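# Join the two printed parts to match the stand sample

## Task

Assemble the two 3D-printed parts so they match the completed assembly shown on the stand.

## Robot and tools

Robot: the upper body of a humanoid on a stand past the table's -x edge, facing +x. left_arm (on the +y side) has a left hand; right_arm (on the -y side) has a right hand, the mirror image. Each arm has seven joints. A hand pose does not fix the elbow, so big wrist turns can swing it.

Scene frame: z = 0 is the table top, +z is up, +x points across the table away from the robot, and the table's near edge is at x = 0.18 m. Readings give each hand point's end_effector_position in metres and end_effector_quat_wxyz in this frame. They may be off by a few centimetres. Each hand point can reach at most 0.62 m from its shoulder. The shoulders sit about 0.28 m above the pelvis, 0.06 m toward +x, and 0.10 m to either side.

Hand point: a spot 0.05 m in front of the palm and 0.15 m from the wrist face. Its +z runs along the straight fingers and +y out of the palm. On the right hand +x points away from the thumb; on the left hand +x points toward the thumb. Straight fingers reach 0.06 to 0.07 m past the point and lie 0.06 m behind it along -y. A wrist bracket on the little-finger side can strike objects.

Row layout (used by execute_actions and move): 28 numbers, each in [-1, 1]. Send all 28 even when only one arm moves:
- left dx, dy, dz, rx, ry, rz
- left little, ring, middle, index, thumb_bend, thumb_turn, force_limit, speed
- the same 14 numbers for the right arm.

The pose numbers are offsets, not poses. They are measured from that arm's current Hand target, along the scene axes. 1.0 equals 0.6 m or 180 degrees. rx, ry, rz form one rotation vector, turned about the Hand target's position. Repeating an offset moves the arm further. Six zeros re-request the current Hand target.

Finger and thumb targets: +1 is open or straight; -1 is curled, fully bent, or (for thumb_turn) swung in front of the palm. With the thumb turned in front, the hand grips objects about 0.035 to 0.065 m thick, or handles down to 0.025 m. force_limit runs from about 0 N at -1 to 10 N at +1 (15 N for the thumb motors). speed runs from near zero at -1 to full speed from +0.48 upward. Close gently at speed -0.94 or lower.

There is no "no change" value. To keep a hand as it is, resend the last eight hand numbers you sent for it. If you have sent none yet, use its hand_measured, hand_force_limit and hand_speed. To squeeze harder, raise force_limit and also send a target more closed than hand_measured. To loosen, send a target more open than hand_measured.

execute_actions(actions, cameras): actions is a list of actions. Each action is a list of up to 15 rows, one per 1/30 s step. A short action repeats its last row. Every row counts from the Hand target at the start of that action. cameras lists names (cam_high, cam_bench, cam_left_wrist, cam_right_wrist), ["all"] or []. An empty actions list returns every camera image by default.

move(target, speed, blend, blocking, cameras): target is one 28-number row or a list of up to 15 rows. All rows are offsets from the same starting Hand targets, not chained. Each hand travels a straight path, and all arms finish together, within 10 s. speed is in m/s (0.002 to 1.8, default 0.25), with turns capped at twice that in rad/s. It can be one value or one per target. blend is a corner radius in metres; 0 means stop at each target. blocking=false returns after about 0.5 s while the move keeps running. Hand numbers of the first target are sent at the start; those of later targets are sent on arrival. The result adds a "move:" line with the ending:
- done: within 3 mm and 2 degrees of the target.
- off_target: at rest but short of the target.
- held, moving or fault are the other endings.
- limits=paced: the commanded pose was clipped. limits=held: a check withheld steps.

wait(seconds): 0 to 10 s. Arms hold their last command, and a running move carries on.
stop(): brakes the running move, which needs some distance.
zoom_image(camera, region): a closer crop of that camera's latest image. region is [x0, y0, x1, y1] in pixels from the top-left, at most 504 by 504.
show_instructions(): shows the reference images, such as the finished assembly.
finished_scene(scene): ends the scene for good. The assembly must hold on its own.

Result lines:
- Hand target: the last commanded pose after clipping; the next offsets count from it.
- Hand points often settle short of it. Waiting does not close that gap; send the missing distance.
- The controller limits each step's orientation change to 32 degrees from the measured orientation.
- hand_measured, hand_stopped_by (moving, target, force, stalled, fault) and hand_load_n use the motor order above.
- A falling hand_load_n means the grip was lost.
- Joint torques include the arm's own weight.
- MOTOR HOT appears at 90 °C. At 120 °C the arm drops for 30 to 60 s. Long holds, stretched arms and pushing against things all heat motors.

Avoid: dropping parts or releasing them while they move; knocking anything off the table; hard hits on fixed or heavy objects; very hard pushes; overloading fingers; arm stops; any contact between the two arms or hands. A blocked arm keeps pressing until you command it back past its hand point. Faster moves strike harder.

Each tool is called after "Call:" by a JSON object that holds its "fn" and its "kwargs", one argument or row to a line.

Reference images:

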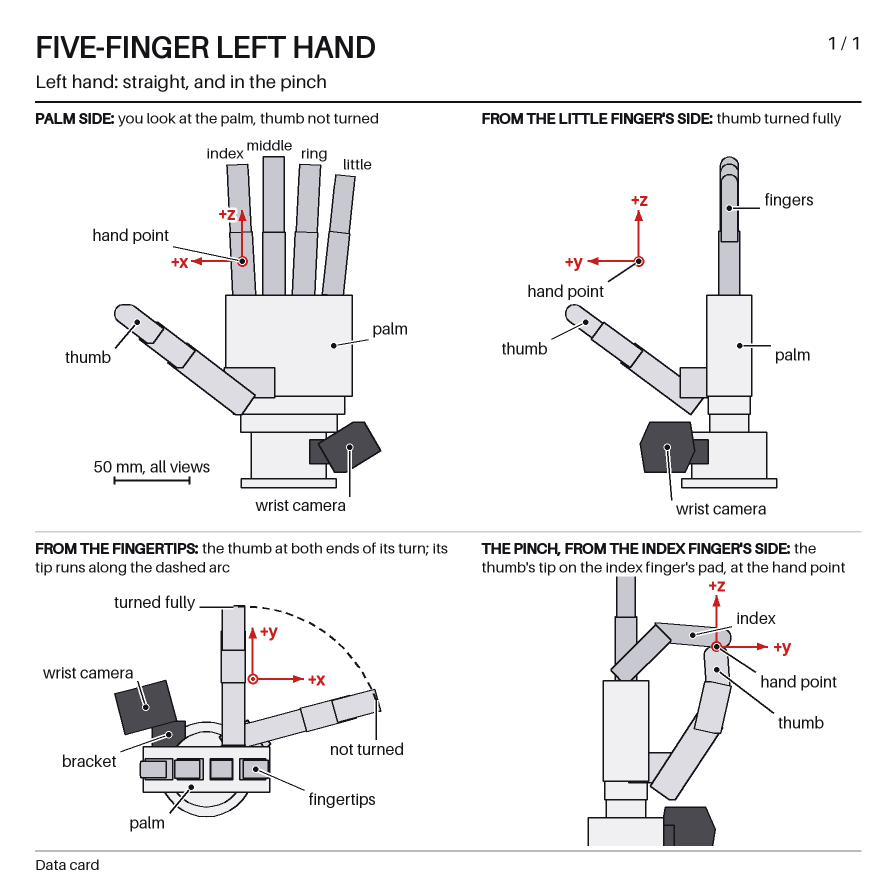

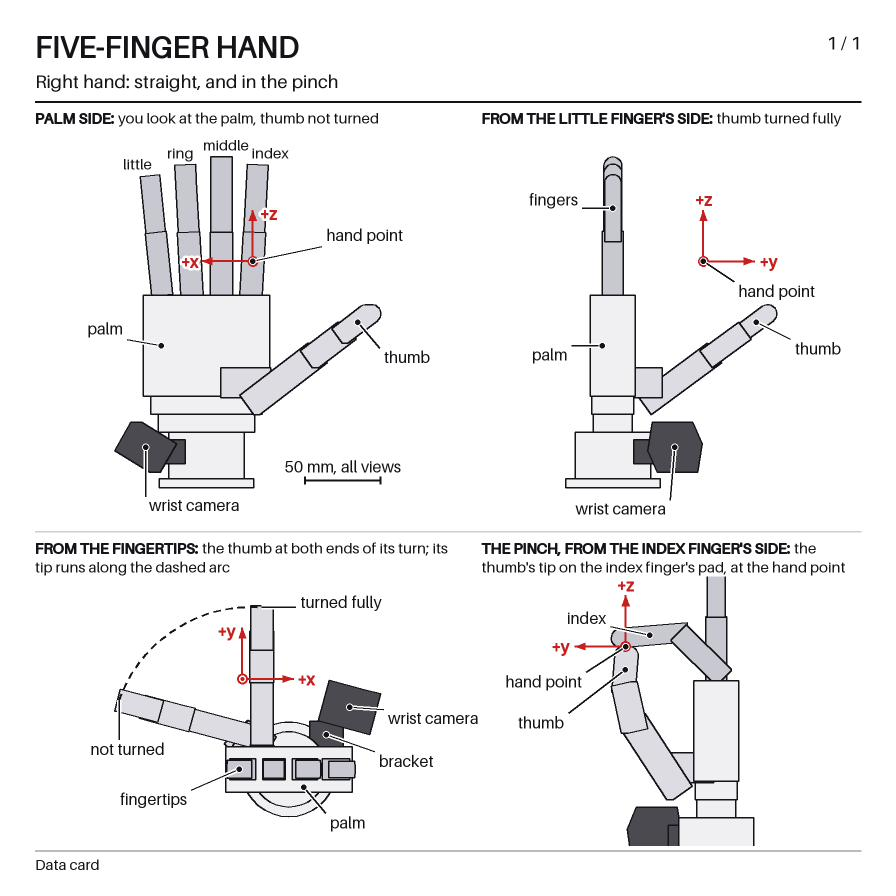

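## Session

Call:
{"fn": "execute_actions", "kwargs": {
  "actions": []
}}

Scene clock: 0.00 s.
left_arm: end_effector_position=(+0.1546, +0.1501, +0.5041) hand_measured=(+1.000, +1.000, +1.000, +1.000, +1.000, +1.000) hand_load_n=(+0.0, +0.0, +0.0, +0.0, +0.0, +0.0) hand_stopped_by=(target, target, target, target, target, target) hand_force_limit=0.00 hand_speed=-0.80 end_effector_quat_wxyz=(+0.004, +0.087, -0.136, +0.987) | right_arm: end_effector_position=(+0.1826, -0.0858, +0.5113) hand_measured=(+1.000, +1.000, +1.000, +1.000, +1.000, +1.000) hand_load_n=(+0.0, +0.0, +0.0, +0.0, +0.0, +0.0) hand_stopped_by=(target, target, target, target, target, target) hand_force_limit=0.00 hand_speed=-0.80 end_effector_quat_wxyz=(+0.975, -0.175, +0.070, +0.118)
Joint positions: left_arm=[-0.08 0.5 0.23 -0.53 -0.57 -1 -0.31] | right_arm=[-0.08 -0.5 -0.23 -0.53 0.57 -1 0.31]
Joint velocities: within noise
Joint torques (N m): no reading
Motor temperatures (°C): left_arm=[40 38 40 38 39 33 25] | right_arm=[42 41 39 43 39 28 30]
Hand target: left_arm +0.1546, +0.1501, +0.5041; +0.004, +0.087, -0.136, +0.987 | right_arm +0.1826, -0.0858, +0.5113; +0.975, -0.175, +0.070, +0.118

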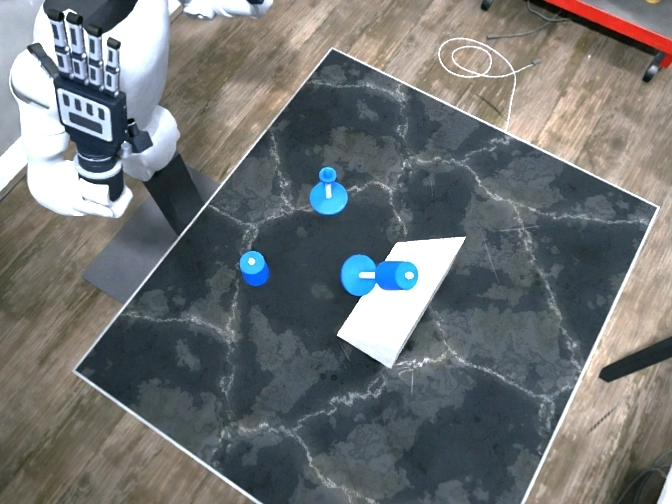

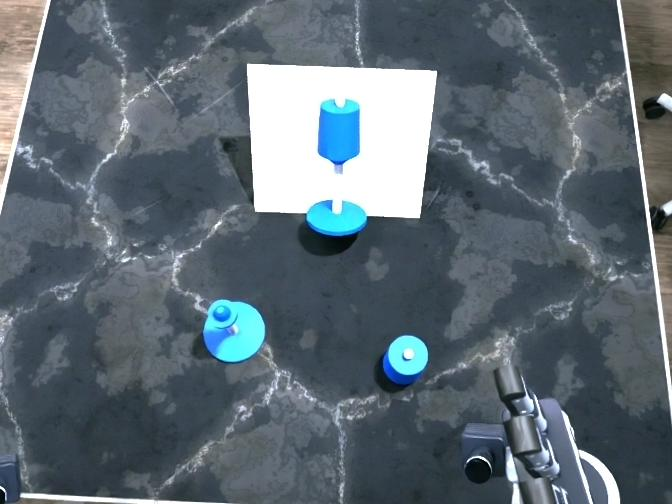

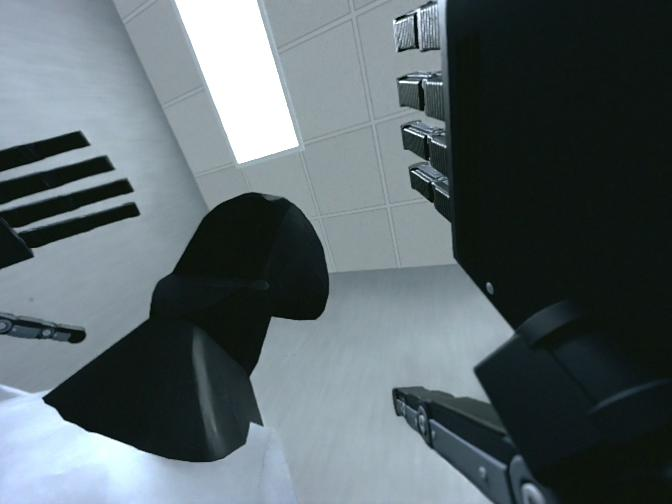

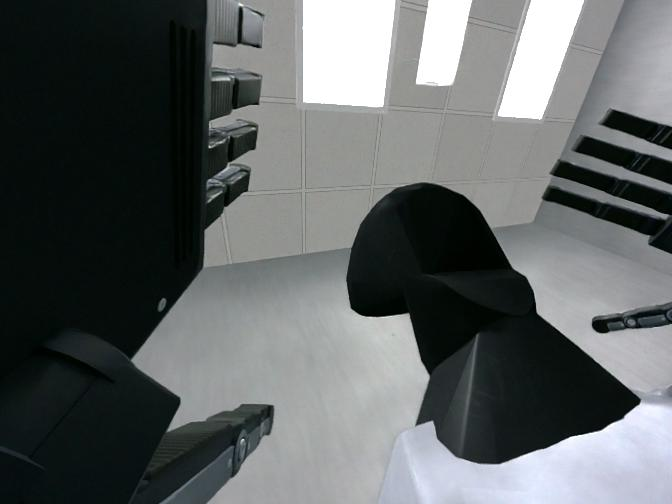

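Call:
{"fn": "zoom_image", "kwargs": {
  "camera": "cam_high",
  "region": [220, 150, 480, 380]
}}

Call:
{"fn": "zoom_image", "kwargs": {
  "camera": "cam_bench",
  "region": [180, 60, 460, 400]
}}

Call:
{"fn": "zoom_image", "kwargs": {
  "camera": "cam_high",
  "region": [300, 150, 430, 310]
}}

Call:
{"fn": "zoom_image", "kwargs": {
  "camera": "cam_bench",
  "region": [180, 270, 300, 380]
}}

Call:
{"fn": "zoom_image", "kwargs": {
  "camera": "cam_bench",
  "region": [360, 310, 460, 400]
}}

Call:
{"fn": "zoom_image", "kwargs": {
  "camera": "cam_bench",
  "region": [270, 70, 410, 260]
}}

Scaled by 1.938 from the camera's 672x504 image, which has a finer 960x720 frame.

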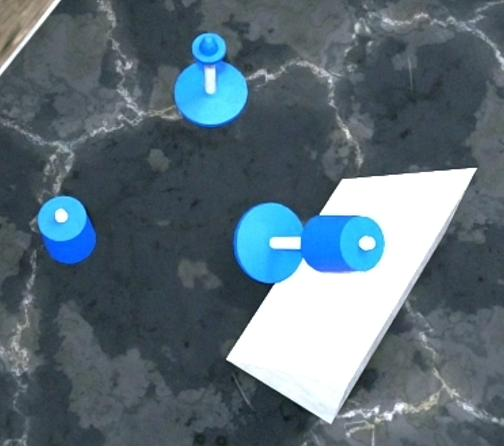

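Scaled by 1.482 from the camera's 672x504 image, which has a finer 960x720 frame.

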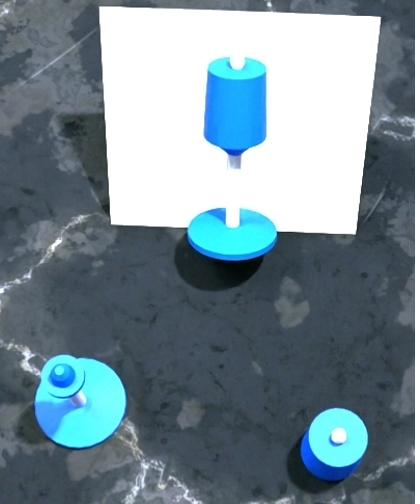

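Scaled by 3.150 from the camera's 672x504 image, which has a finer 960x720 frame.

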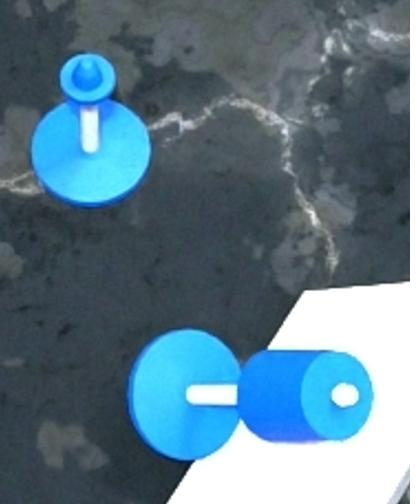

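Scaled by 4.200 from the camera's 672x504 image, which has a finer 960x720 frame.

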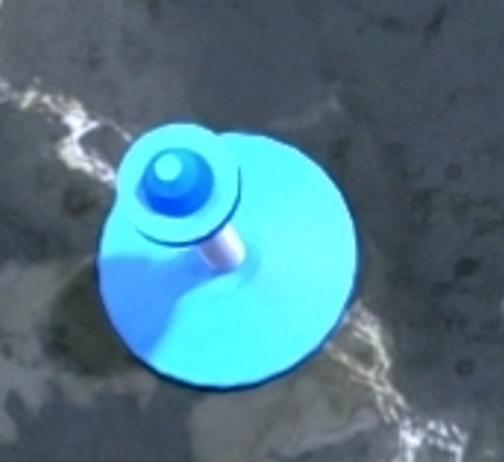

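Scaled by 5.040 from the camera's 672x504 image, which has a finer 960x720 frame.

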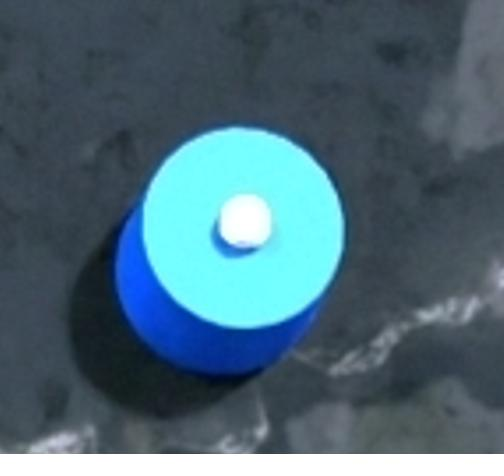

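Scaled by 2.653 from the camera's 672x504 image, which has a finer 960x720 frame.

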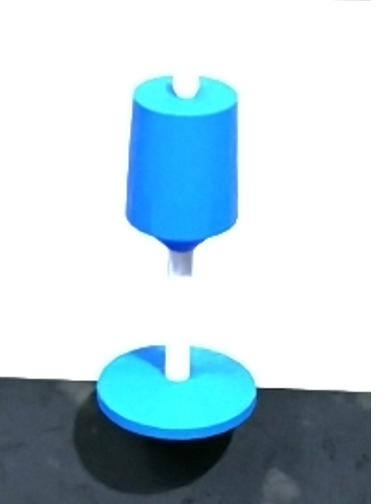

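Call:
{"fn": "move", "kwargs": {
  "target": [0,0,0,0,0,0,1,1,1,1,1,1,0,-0.8,0.12,-0.057,-0.40,-0.554,0.399,-0.294,1,1,1,1,1,-1,0,0.2],
  "speed": 0.5,
  "cameras": ["all"]
}}

Scene clock: 156.40 s.
left_arm: end_effector_position=(+0.1546, +0.1501, +0.5041) hand_measured=(+1.000, +1.000, +1.000, +1.000, +1.000, +1.000) hand_load_n=(+0.0, +0.0, +0.0, +0.0, +0.0, +0.0) hand_stopped_by=(target, target, target, target, target, target) hand_force_limit=0.00 hand_speed=-0.80 end_effector_quat_wxyz=(+0.004, +0.087, -0.136, +0.987) | right_arm: end_effector_position=(+0.2561, -0.1202, +0.2714) hand_measured=(+1.000, +1.000, +1.000, +1.000, +1.000, -1.000) hand_load_n=(+0.0, +0.0, +0.0, +0.0, +0.0, +0.0) hand_stopped_by=(target, target, target, target, target, target) hand_force_limit=0.00 hand_speed=0.20 end_effector_quat_wxyz=(+0.265, -0.676, +0.660, -0.193)
Joint positions: left_arm=[-0.08 0.5 0.23 -0.53 -0.57 -1 -0.31] | right_arm=[2.525 -1.18 -2.599 -1.036 1.082 0.36 0.056]
Joint torques (N m): left_arm=[-1.45 1.97 1.76 -1.33 0.87 -0.43 0.26] | right_arm=[-0.47 4.78 -1.79 1.29 -0.86 -0.24 -0.29]
Hand target: left_arm +0.1546, +0.1501, +0.5041; +0.004, +0.087, -0.136, +0.987 | right_arm +0.2546, -0.1200, +0.2713; -0.271, +0.653, -0.653, +0.270
Off the commanded pose: left_arm 0.000 m, 0 deg | right_arm 0.002 m, 9 deg.
joint sent to its limit (right arm) — joint 3 (shoulder yaw), lower limit; joint 4 (elbow), lower limit, where the elbow is as bent as it goes. The joint targets are off in orientation, not in position.
move: off_target (right_arm)

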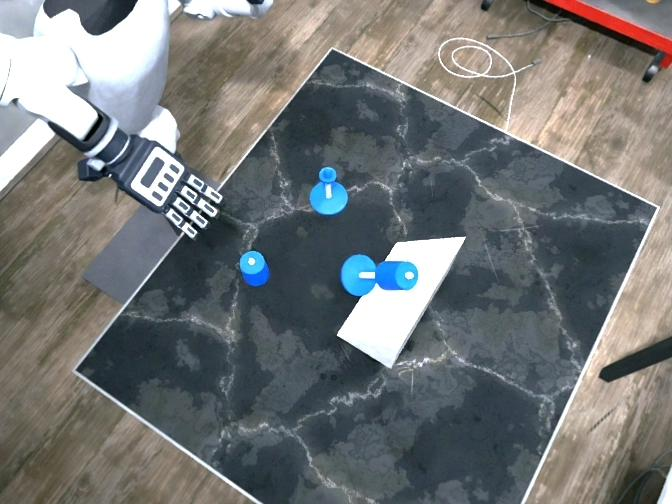

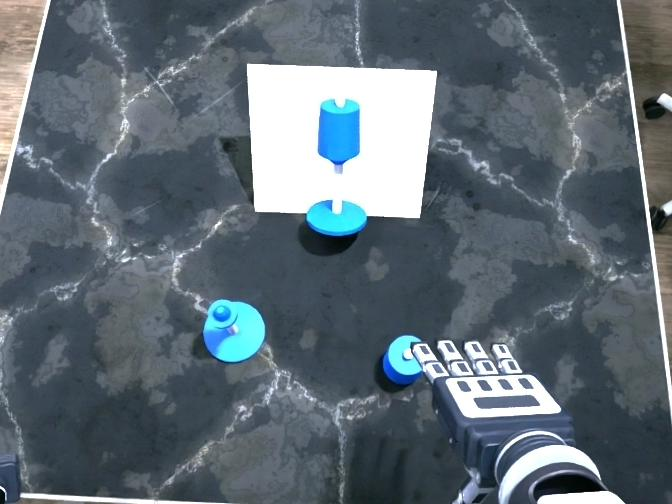

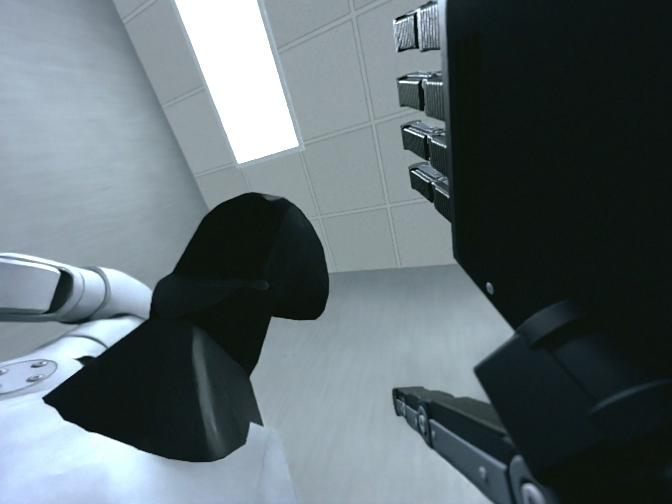

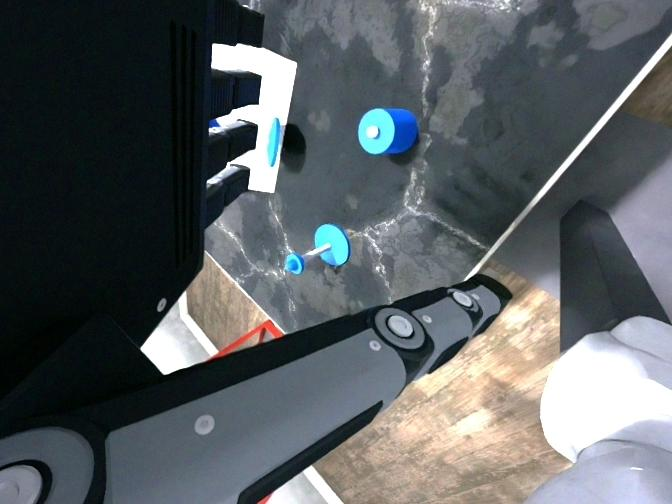

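Call:
{"fn": "move", "kwargs": {
  "target": [0,0,0,0,0,0,1,1,1,1,1,1,0,-0.8,-0.12,0.057,0.40,0.554,-0.399,0.294,1,1,1,1,1,-1,0,0.2],
  "speed": 0.5
}}

Scene clock: 170.27 s.
left_arm: end_effector_position=(+0.1546, +0.1501, +0.5041) hand_measured=(+1.000, +1.000, +1.000, +1.000, +1.000, +1.000) hand_load_n=(+0.0, +0.0, +0.0, +0.0, +0.0, +0.0) hand_stopped_by=(target, target, target, target, target, target) hand_force_limit=0.00 hand_speed=-0.80 end_effector_quat_wxyz=(+0.004, +0.087, -0.136, +0.987) | right_arm: end_effector_position=(+0.1838, -0.0863, +0.5111) hand_measured=(+1.000, +1.000, +1.000, +1.000, +1.000, -1.000) hand_load_n=(+0.0, +0.0, +0.0, +0.0, +0.0, +0.0) hand_stopped_by=(target, target, target, target, target, target) hand_force_limit=0.00 hand_speed=0.20 end_effector_quat_wxyz=(+0.974, -0.179, +0.072, +0.115)
Joint positions: left_arm=[-0.08 0.5 0.23 -0.53 -0.57 -1 -0.31] | right_arm=[-0.019 -0.831 -0.103 -0.434 0.353 -1.214 -0.177]
Joint torques (N m): left_arm=[-1.41 1.98 1.79 -1.38 0.84 -0.4 0.27] | right_arm=[-1.34 -2.96 -1 -2.85 -0.59 -0.14 -0.17]
Hand target: left_arm +0.1546, +0.1501, +0.5041; +0.004, +0.087, -0.136, +0.987 | right_arm +0.1826, -0.0858, +0.5113; +0.975, -0.175, +0.070, +0.118
Off the commanded pose: left_arm 0.000 m, 0 deg | right_arm 0.001 m, 1 deg.
move: done

Call:
{"fn": "move", "kwargs": {
  "target": [
    [0,0,0,0,0,0,1,1,1,1,1,1,0,-0.8,0.3623,-0.0237,-0.3522,0.0281,0.4469,-0.1447,1,1,1,1,1,-1,0,0.2],
    [0,0,0,0,0,0,1,1,1,1,1,1,0,-0.8,0.2957,-0.057,-0.5688,-0.5893,0.3166,-0.2457,1,1,1,1,1,-1,0,0.2]
  ],
  "speed": 0.5,
  "blend": 0.03,
  "cameras": ["all"]
}}

Scene clock: 188.73 s.
left_arm: end_effector_position=(+0.1546, +0.1501, +0.5041) hand_measured=(+1.000, +1.000, +1.000, +1.000, +1.000, +1.000) hand_load_n=(+0.0, +0.0, +0.0, +0.0, +0.0, +0.0) hand_stopped_by=(target, target, target, target, target, target) hand_force_limit=0.00 hand_speed=-0.80 end_effector_quat_wxyz=(+0.004, +0.087, -0.136, +0.987) | right_arm: end_effector_position=(+0.3606, -0.1247, +0.1700) hand_measured=(+1.000, +1.000, +1.000, +1.000, +1.000, -1.000) hand_load_n=(+0.0, +0.0, +0.0, +0.0, +0.0, +0.5) hand_stopped_by=(target, target, target, target, target, target) hand_force_limit=0.00 hand_speed=0.20 end_effector_quat_wxyz=(-0.300, +0.731, -0.566, +0.236)
Joint positions: left_arm=[-0.08 0.5 0.23 -0.53 -0.57 -1 -0.31] | right_arm=[-0.568 -1.41 0.625 -0.581 -0.125 0.685 0.526]
Joint torques (N m): left_arm=[-1.41 1.97 1.71 -1.46 0.82 -0.41 0.27] | right_arm=[-3.28 -3.75 -2 -1.81 -1.99 -0.01 -0.16]
Hand target: left_arm +0.1546, +0.1501, +0.5041; +0.004, +0.087, -0.136, +0.987 | right_arm +0.3600, -0.1200, +0.1700; -0.303, +0.733, -0.562, +0.233
Off the commanded pose: left_arm 0.000 m, 0 deg | right_arm 0.005 m, 1 deg.
move: off_target (right_arm)

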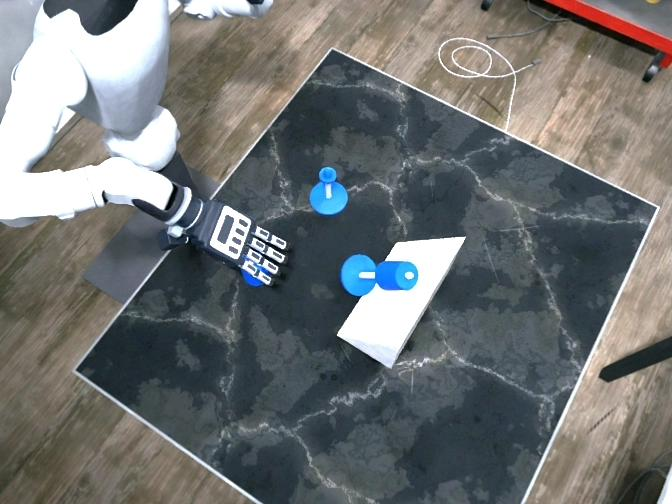

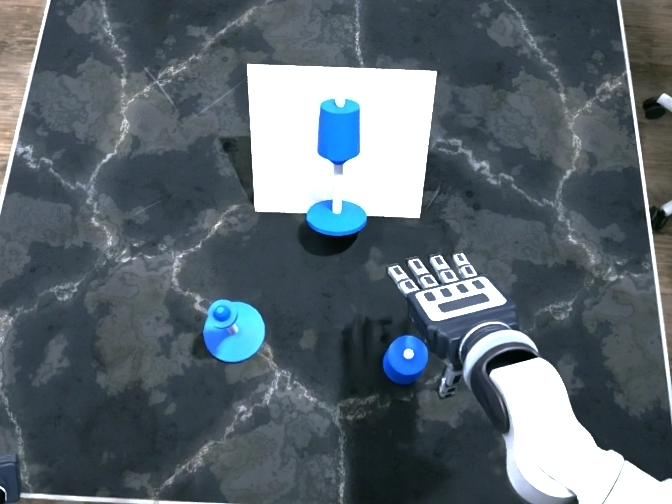

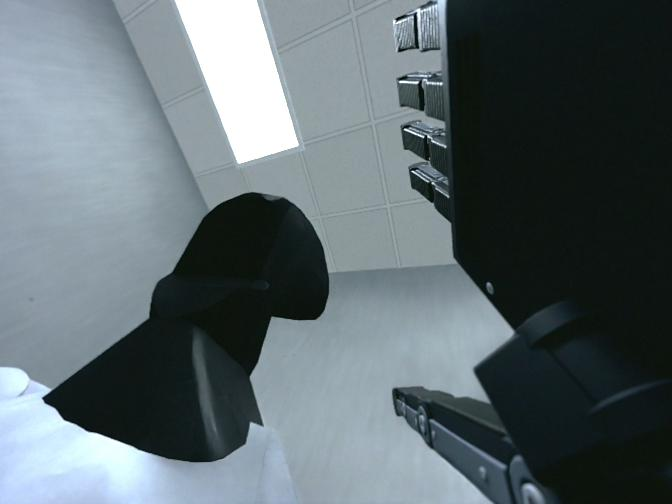

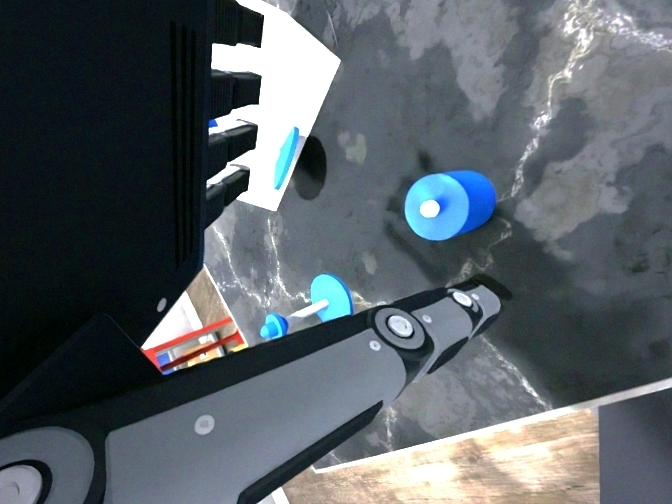

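Call:
{"fn": "zoom_image", "kwargs": {
  "camera": "cam_high",
  "region": [180, 190, 300, 300]
}}

Call:
{"fn": "zoom_image", "kwargs": {
  "camera": "cam_bench",
  "region": [360, 230, 560, 410]
}}

Call:
{"fn": "zoom_image", "kwargs": {
  "camera": "cam_right_wrist",
  "region": [200, 0, 540, 360]
}}

Scaled by 4.200 from the camera's 672x504 image, which has a finer 960x720 frame.

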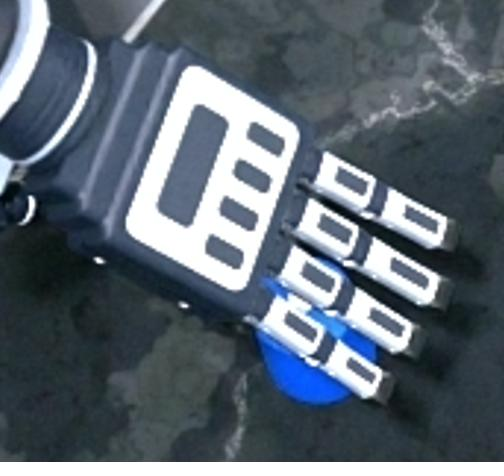

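Scaled by 2.520 from the camera's 672x504 image, which has a finer 960x720 frame.

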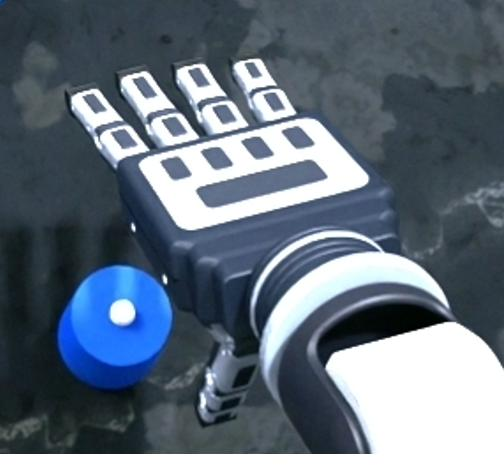

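Scaled by 1.400 from the camera's 672x504 image, which has a finer 960x720 frame.

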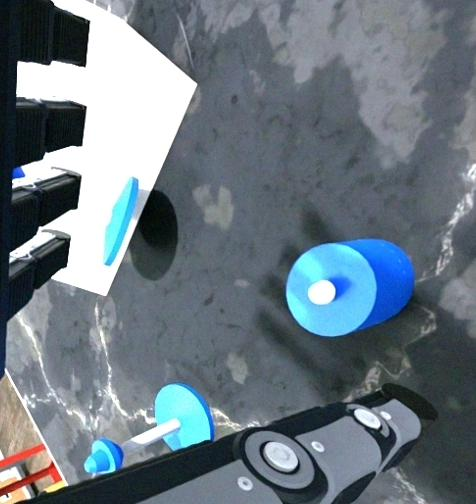

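Call:
{"fn": "move", "kwargs": {
  "target": [0,0,0,0,0,0,1,1,1,1,1,1,0,-0.8,0.0517,0.035,-0.0667,0,0,0,1,1,1,1,1,-1,0,0.2],
  "speed": 0.2,
  "cameras": ["cam_high","cam_bench","cam_right_wrist"]
}}

Scene clock: 246.87 s.
left_arm: end_effector_position=(+0.1546, +0.1501, +0.5041) hand_measured=(+1.000, +1.000, +1.000, +1.000, +1.000, +1.000) hand_load_n=(+0.0, +0.0, +0.0, +0.0, +0.0, +0.0) hand_stopped_by=(target, target, target, target, target, target) hand_force_limit=0.00 hand_speed=-0.80 end_effector_quat_wxyz=(+0.004, +0.087, -0.136, +0.987) | right_arm: end_effector_position=(+0.3898, -0.1023, +0.1298) hand_measured=(+1.000, +1.000, +1.000, +1.000, +1.000, -1.000) hand_load_n=(+0.0, +0.0, +0.0, +0.0, +0.0, -0.5) hand_stopped_by=(target, target, target, target, target, target) hand_force_limit=0.00 hand_speed=0.20 end_effector_quat_wxyz=(-0.301, +0.731, -0.566, +0.233)
Joint positions: left_arm=[-0.08 0.5 0.23 -0.53 -0.57 -1 -0.31] | right_arm=[-0.706 -1.123 0.787 -0.303 -0.308 0.641 0.553]
Joint torques (N m): left_arm=[-1.35 2.01 1.74 -1.43 0.86 -0.4 0.27] | right_arm=[-4.08 -3.26 -2.04 -1.14 -1.89 -0.16 -0.18]
Motor temperatures (°C): left_arm=[40 40 40 39 39 32 25] | right_arm=[48 46 41 44 39 27 29]
Hand target: left_arm +0.1546, +0.1501, +0.5041; +0.004, +0.087, -0.136, +0.987 | right_arm +0.3910, -0.0990, +0.1300; -0.303, +0.733, -0.562, +0.233
Off the commanded pose: left_arm 0.000 m, 0 deg | right_arm 0.004 m, 1 deg.
move: off_target (right_arm)
Images, in order (width x height): cam_high 672x504, cam_bench 672x504, cam_right_wrist 672x504.

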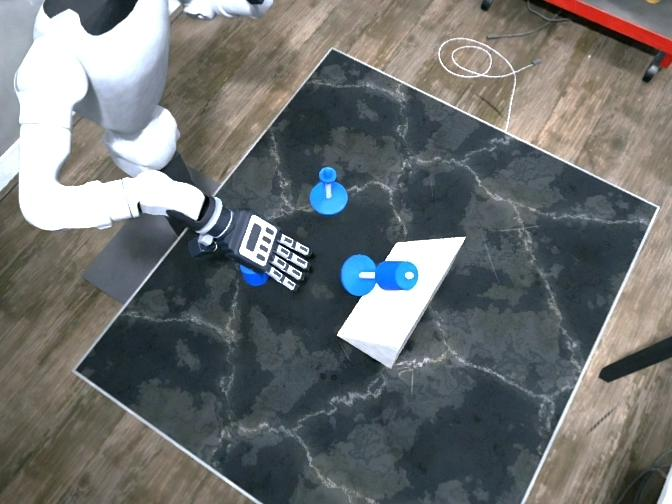

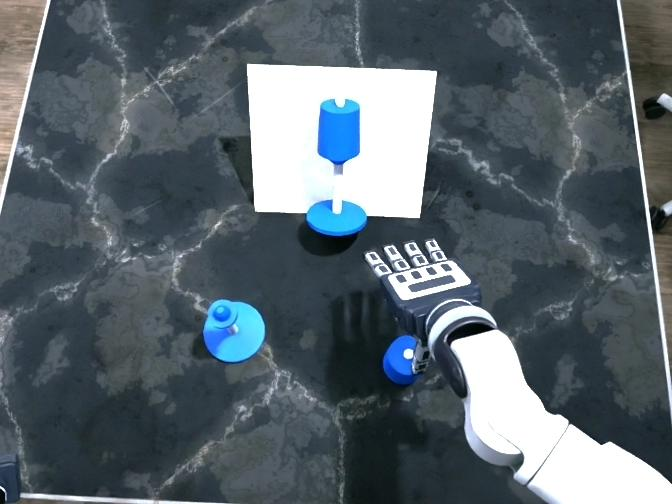

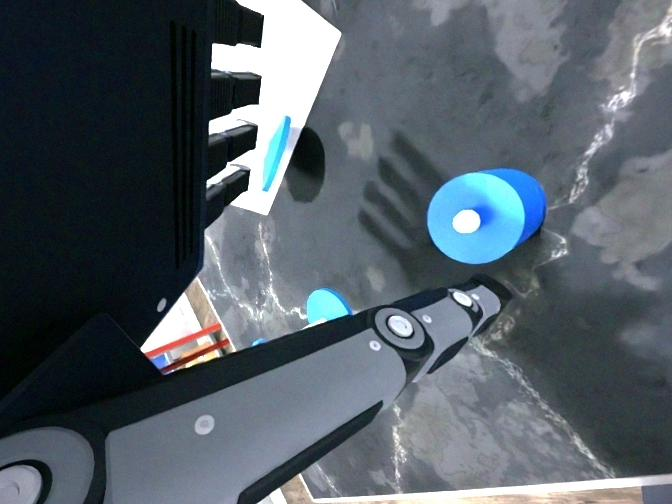

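Call:
{"fn": "zoom_image", "kwargs": {
  "camera": "cam_right_wrist",
  "region": [380, 120, 600, 320]
}}

Call:
{"fn": "zoom_image", "kwargs": {
  "camera": "cam_bench",
  "region": [340, 210, 500, 400]
}}

Scaled by 2.291 from the camera's 672x504 image, which has a finer 960x720 frame.

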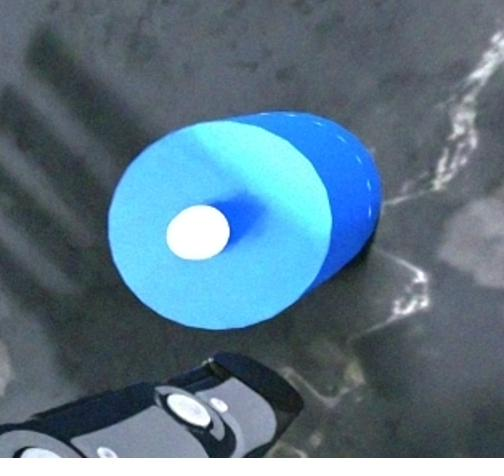

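Scaled by 2.653 from the camera's 672x504 image, which has a finer 960x720 frame.

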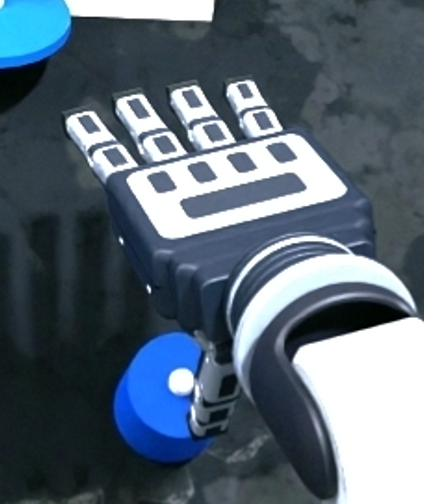

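Call:
{"fn": "move", "kwargs": {
  "target": [0,0,0,0,0,0,1,1,1,1,1,1,0,-0.8,-0.005,-0.0283,-0.05,0,0,0,1,1,1,1,1,-1,0,0.2],
  "speed": 0.15,
  "cameras": ["cam_high","cam_bench","cam_right_wrist"]
}}

Call:
{"fn": "zoom_image", "kwargs": {
  "camera": "cam_bench",
  "region": [340, 210, 500, 400]
}}

Scene clock: 329.93 s.
left_arm: end_effector_position=(+0.1546, +0.1501, +0.5041) hand_measured=(+1.000, +1.000, +1.000, +1.000, +1.000, +1.000) hand_load_n=(+0.0, +0.0, +0.0, +0.0, +0.0, +0.0) hand_stopped_by=(target, target, target, target, target, target) hand_force_limit=0.00 hand_speed=-0.80 end_effector_quat_wxyz=(+0.004, +0.087, -0.136, +0.987) | right_arm: end_effector_position=(+0.3928, -0.1174, +0.1062) hand_measured=(+1.000, +1.000, +1.000, +1.000, +1.000, -1.000) hand_load_n=(+0.0, +0.0, +0.0, +0.0, +0.0, +0.0) hand_stopped_by=(target, target, target, target, target, target) hand_force_limit=0.00 hand_speed=0.20 end_effector_quat_wxyz=(-0.307, +0.731, -0.560, +0.240)
Joint positions: left_arm=[-0.08 0.5 0.23 -0.53 -0.57 -1 -0.31] | right_arm=[-0.648 -1.111 0.804 -0.174 -0.308 0.511 0.431]
Joint torques (N m): left_arm=[-1.48 2.01 1.76 -1.34 0.89 -0.42 0.27] | right_arm=[-2.7 -3.57 -1.95 -1.16 -1.39 -0.16 -0.34]
Hand target: left_arm +0.1546, +0.1501, +0.5041; +0.004, +0.087, -0.136, +0.987 | right_arm +0.3880, -0.1159, +0.1000; -0.303, +0.733, -0.562, +0.233
Off the commanded pose: left_arm 0.000 m, 0 deg | right_arm 0.008 m, 1 deg.
move: off_target (right_arm)
Images, in order (width x height): cam_high 672x504, cam_bench 672x504, cam_right_wrist 672x504.

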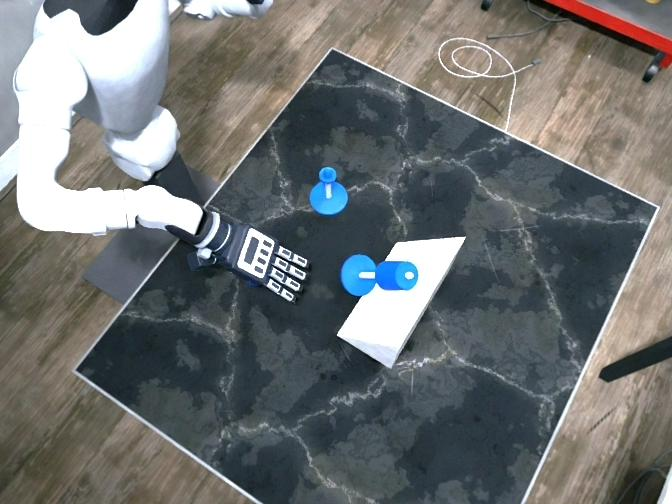

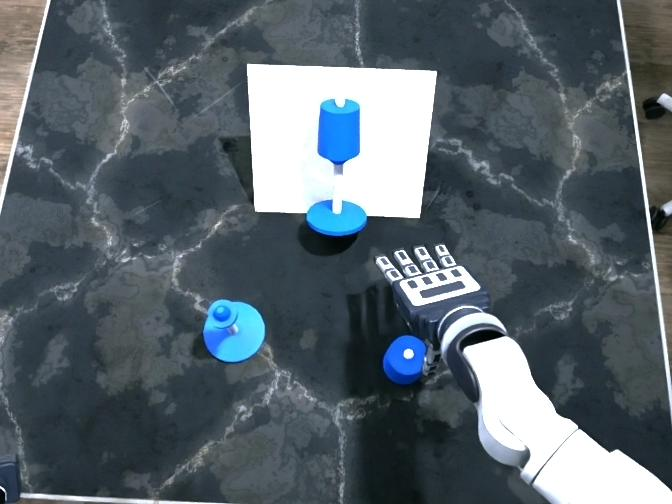

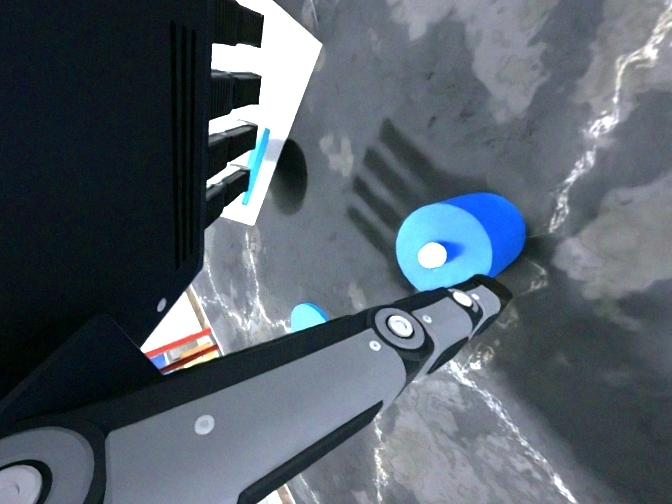

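Scaled by 2.653 from the camera's 672x504 image, which has a finer 960x720 frame.

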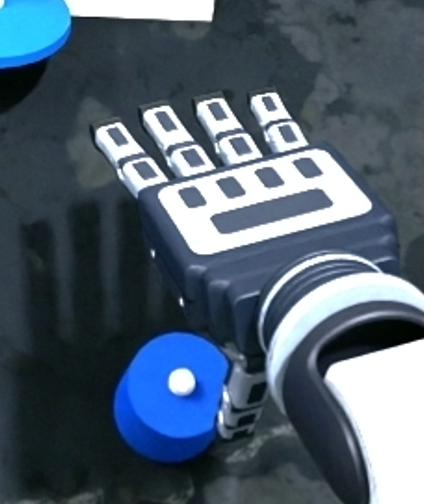

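Call:
{"fn": "move", "kwargs": {
  "target": [0,0,0,0,0,0,1,1,1,1,1,1,0,-0.8,-0.0233,0.0048,-0.0133,0,0,0,1,1,1,1,1,-1,0,0.2],
  "speed": 0.15,
  "cameras": ["cam_bench","cam_right_wrist"]
}}

Call:
{"fn": "zoom_image", "kwargs": {
  "camera": "cam_bench",
  "region": [340, 210, 500, 400]
}}

Scene clock: 346.03 s.
left_arm: end_effector_position=(+0.1546, +0.1501, +0.5041) hand_measured=(+1.000, +1.000, +1.000, +1.000, +1.000, +1.000) hand_load_n=(+0.0, +0.0, +0.0, +0.0, +0.0, +0.0) hand_stopped_by=(target, target, target, target, target, target) hand_force_limit=0.00 hand_speed=-0.80 end_effector_quat_wxyz=(+0.004, +0.087, -0.136, +0.987) | right_arm: end_effector_position=(+0.3794, -0.1163, +0.0965) hand_measured=(+1.000, +1.000, +1.000, +1.000, +1.000, -1.000) hand_load_n=(+0.0, +0.0, +0.0, +0.0, -0.5, +0.0) hand_stopped_by=(target, target, target, target, target, target) hand_force_limit=0.00 hand_speed=0.20 end_effector_quat_wxyz=(-0.304, +0.730, -0.564, +0.239)
Joint positions: left_arm=[-0.08 0.5 0.23 -0.53 -0.57 -1 -0.31] | right_arm=[-0.599 -1.111 0.822 -0.229 -0.316 0.562 0.39]
Joint torques (N m): left_arm=[-1.35 1.88 1.79 -1.31 0.85 -0.44 0.25] | right_arm=[-2.37 -3.68 -1.79 -2.63 -1.71 -0.01 -0.36]
Hand target: left_arm +0.1546, +0.1501, +0.5041; +0.004, +0.087, -0.136, +0.987 | right_arm +0.3741, -0.1131, +0.0920; -0.303, +0.733, -0.562, +0.233
Off the commanded pose: left_arm 0.000 m, 0 deg | right_arm 0.008 m, 1 deg.
move: off_target (right_arm)
Images, in order (width x height): cam_bench 672x504, cam_right_wrist 672x504.

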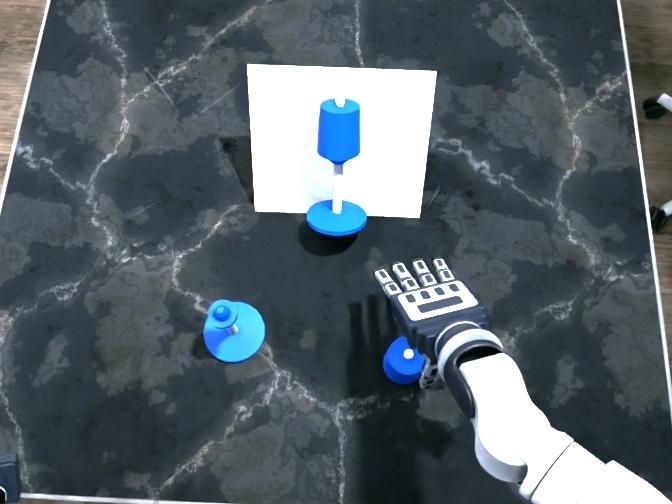

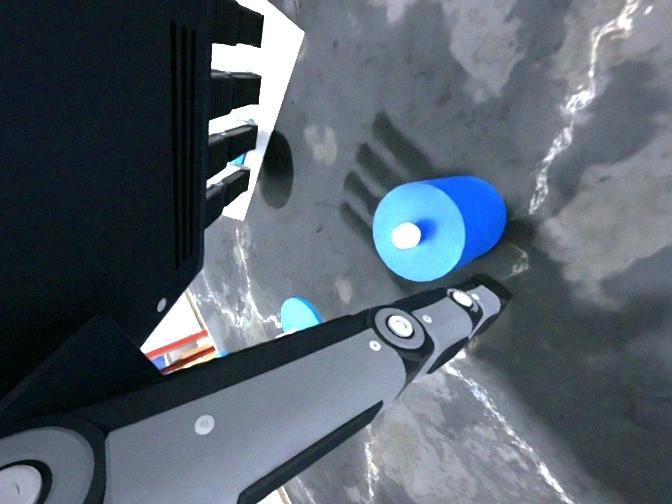

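Scaled by 2.653 from the camera's 672x504 image, which has a finer 960x720 frame.

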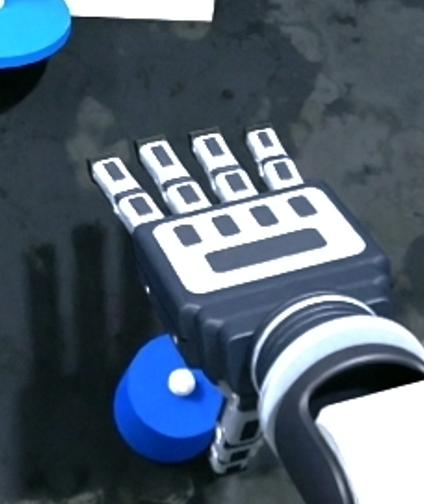

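Call:
{"fn": "move", "kwargs": {
  "target": [0,0,0,0,0,0,1,1,1,1,1,1,0,-0.8,-0.0027,0.0102,-0.0867,0,0,0,1,1,1,1,1,-1,0,0.2],
  "speed": 0.1,
  "cameras": ["cam_high","cam_bench","cam_right_wrist"]
}}

Call:
{"fn": "zoom_image", "kwargs": {
  "camera": "cam_right_wrist",
  "region": [200, 50, 540, 350]
}}

Call:
{"fn": "zoom_image", "kwargs": {
  "camera": "cam_bench",
  "region": [340, 210, 500, 400]
}}

Scene clock: 355.33 s.
left_arm: end_effector_position=(+0.1546, +0.1501, +0.5041) hand_measured=(+1.000, +1.000, +1.000, +1.000, +1.000, +1.000) hand_load_n=(+0.0, +0.0, +0.0, +0.0, +0.0, +0.0) hand_stopped_by=(target, target, target, target, target, target) hand_force_limit=0.00 hand_speed=-0.80 end_effector_quat_wxyz=(+0.004, +0.087, -0.136, +0.987) | right_arm: end_effector_position=(+0.3753, -0.1088, +0.0435) hand_measured=(+1.000, +1.000, +1.000, +1.000, +1.000, -1.000) hand_load_n=(+0.0, +0.0, +0.0, +0.0, +0.0, +0.0) hand_stopped_by=(target, target, target, target, target, target) hand_force_limit=0.00 hand_speed=0.20 end_effector_quat_wxyz=(-0.304, +0.730, -0.564, +0.236)
Joint positions: left_arm=[-0.08 0.5 0.23 -0.53 -0.57 -1 -0.31] | right_arm=[-0.59 -0.936 0.922 0.021 -0.368 0.476 0.247]
Joint torques (N m): left_arm=[-1.37 2 1.76 -1.41 0.9 -0.42 0.25] | right_arm=[-2.92 -3.12 -1.6 -1.46 -1.62 -0.18 -0.34]
Hand target: left_arm +0.1546, +0.1501, +0.5041; +0.004, +0.087, -0.136, +0.987 | right_arm +0.3724, -0.1069, +0.0400; -0.303, +0.733, -0.562, +0.233
Off the commanded pose: left_arm 0.000 m, 0 deg | right_arm 0.005 m, 0 deg.
move: off_target (right_arm)
Images, in order (width x height): cam_high 672x504, cam_bench 672x504, cam_right_wrist 672x504.

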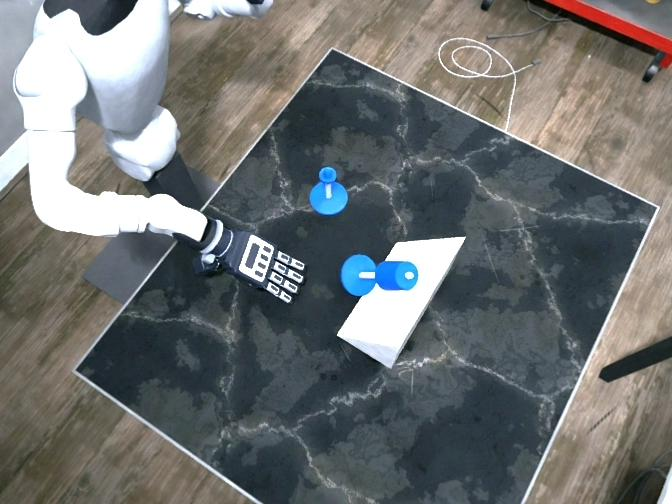

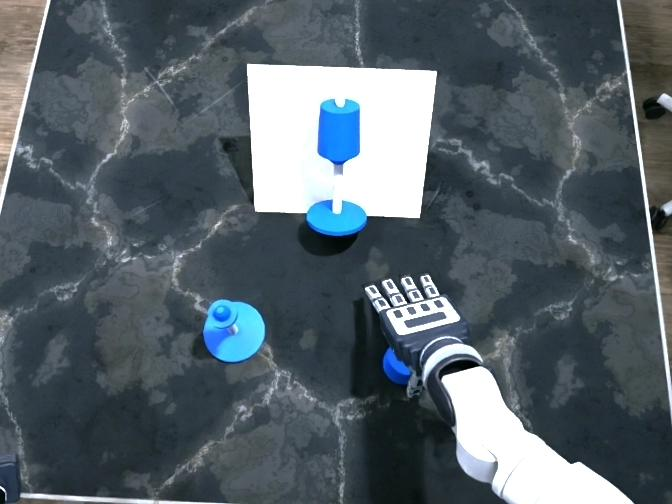

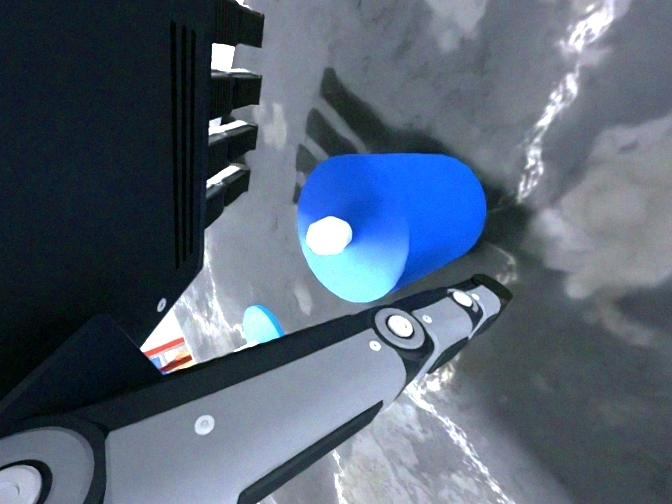

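Scaled by 1.482 from the camera's 672x504 image, which has a finer 960x720 frame.

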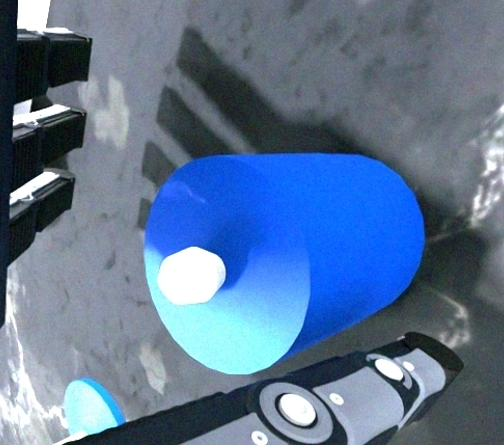

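Scaled by 2.653 from the camera's 672x504 image, which has a finer 960x720 frame.

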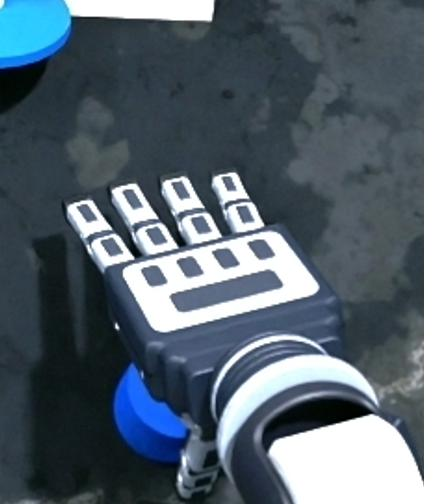

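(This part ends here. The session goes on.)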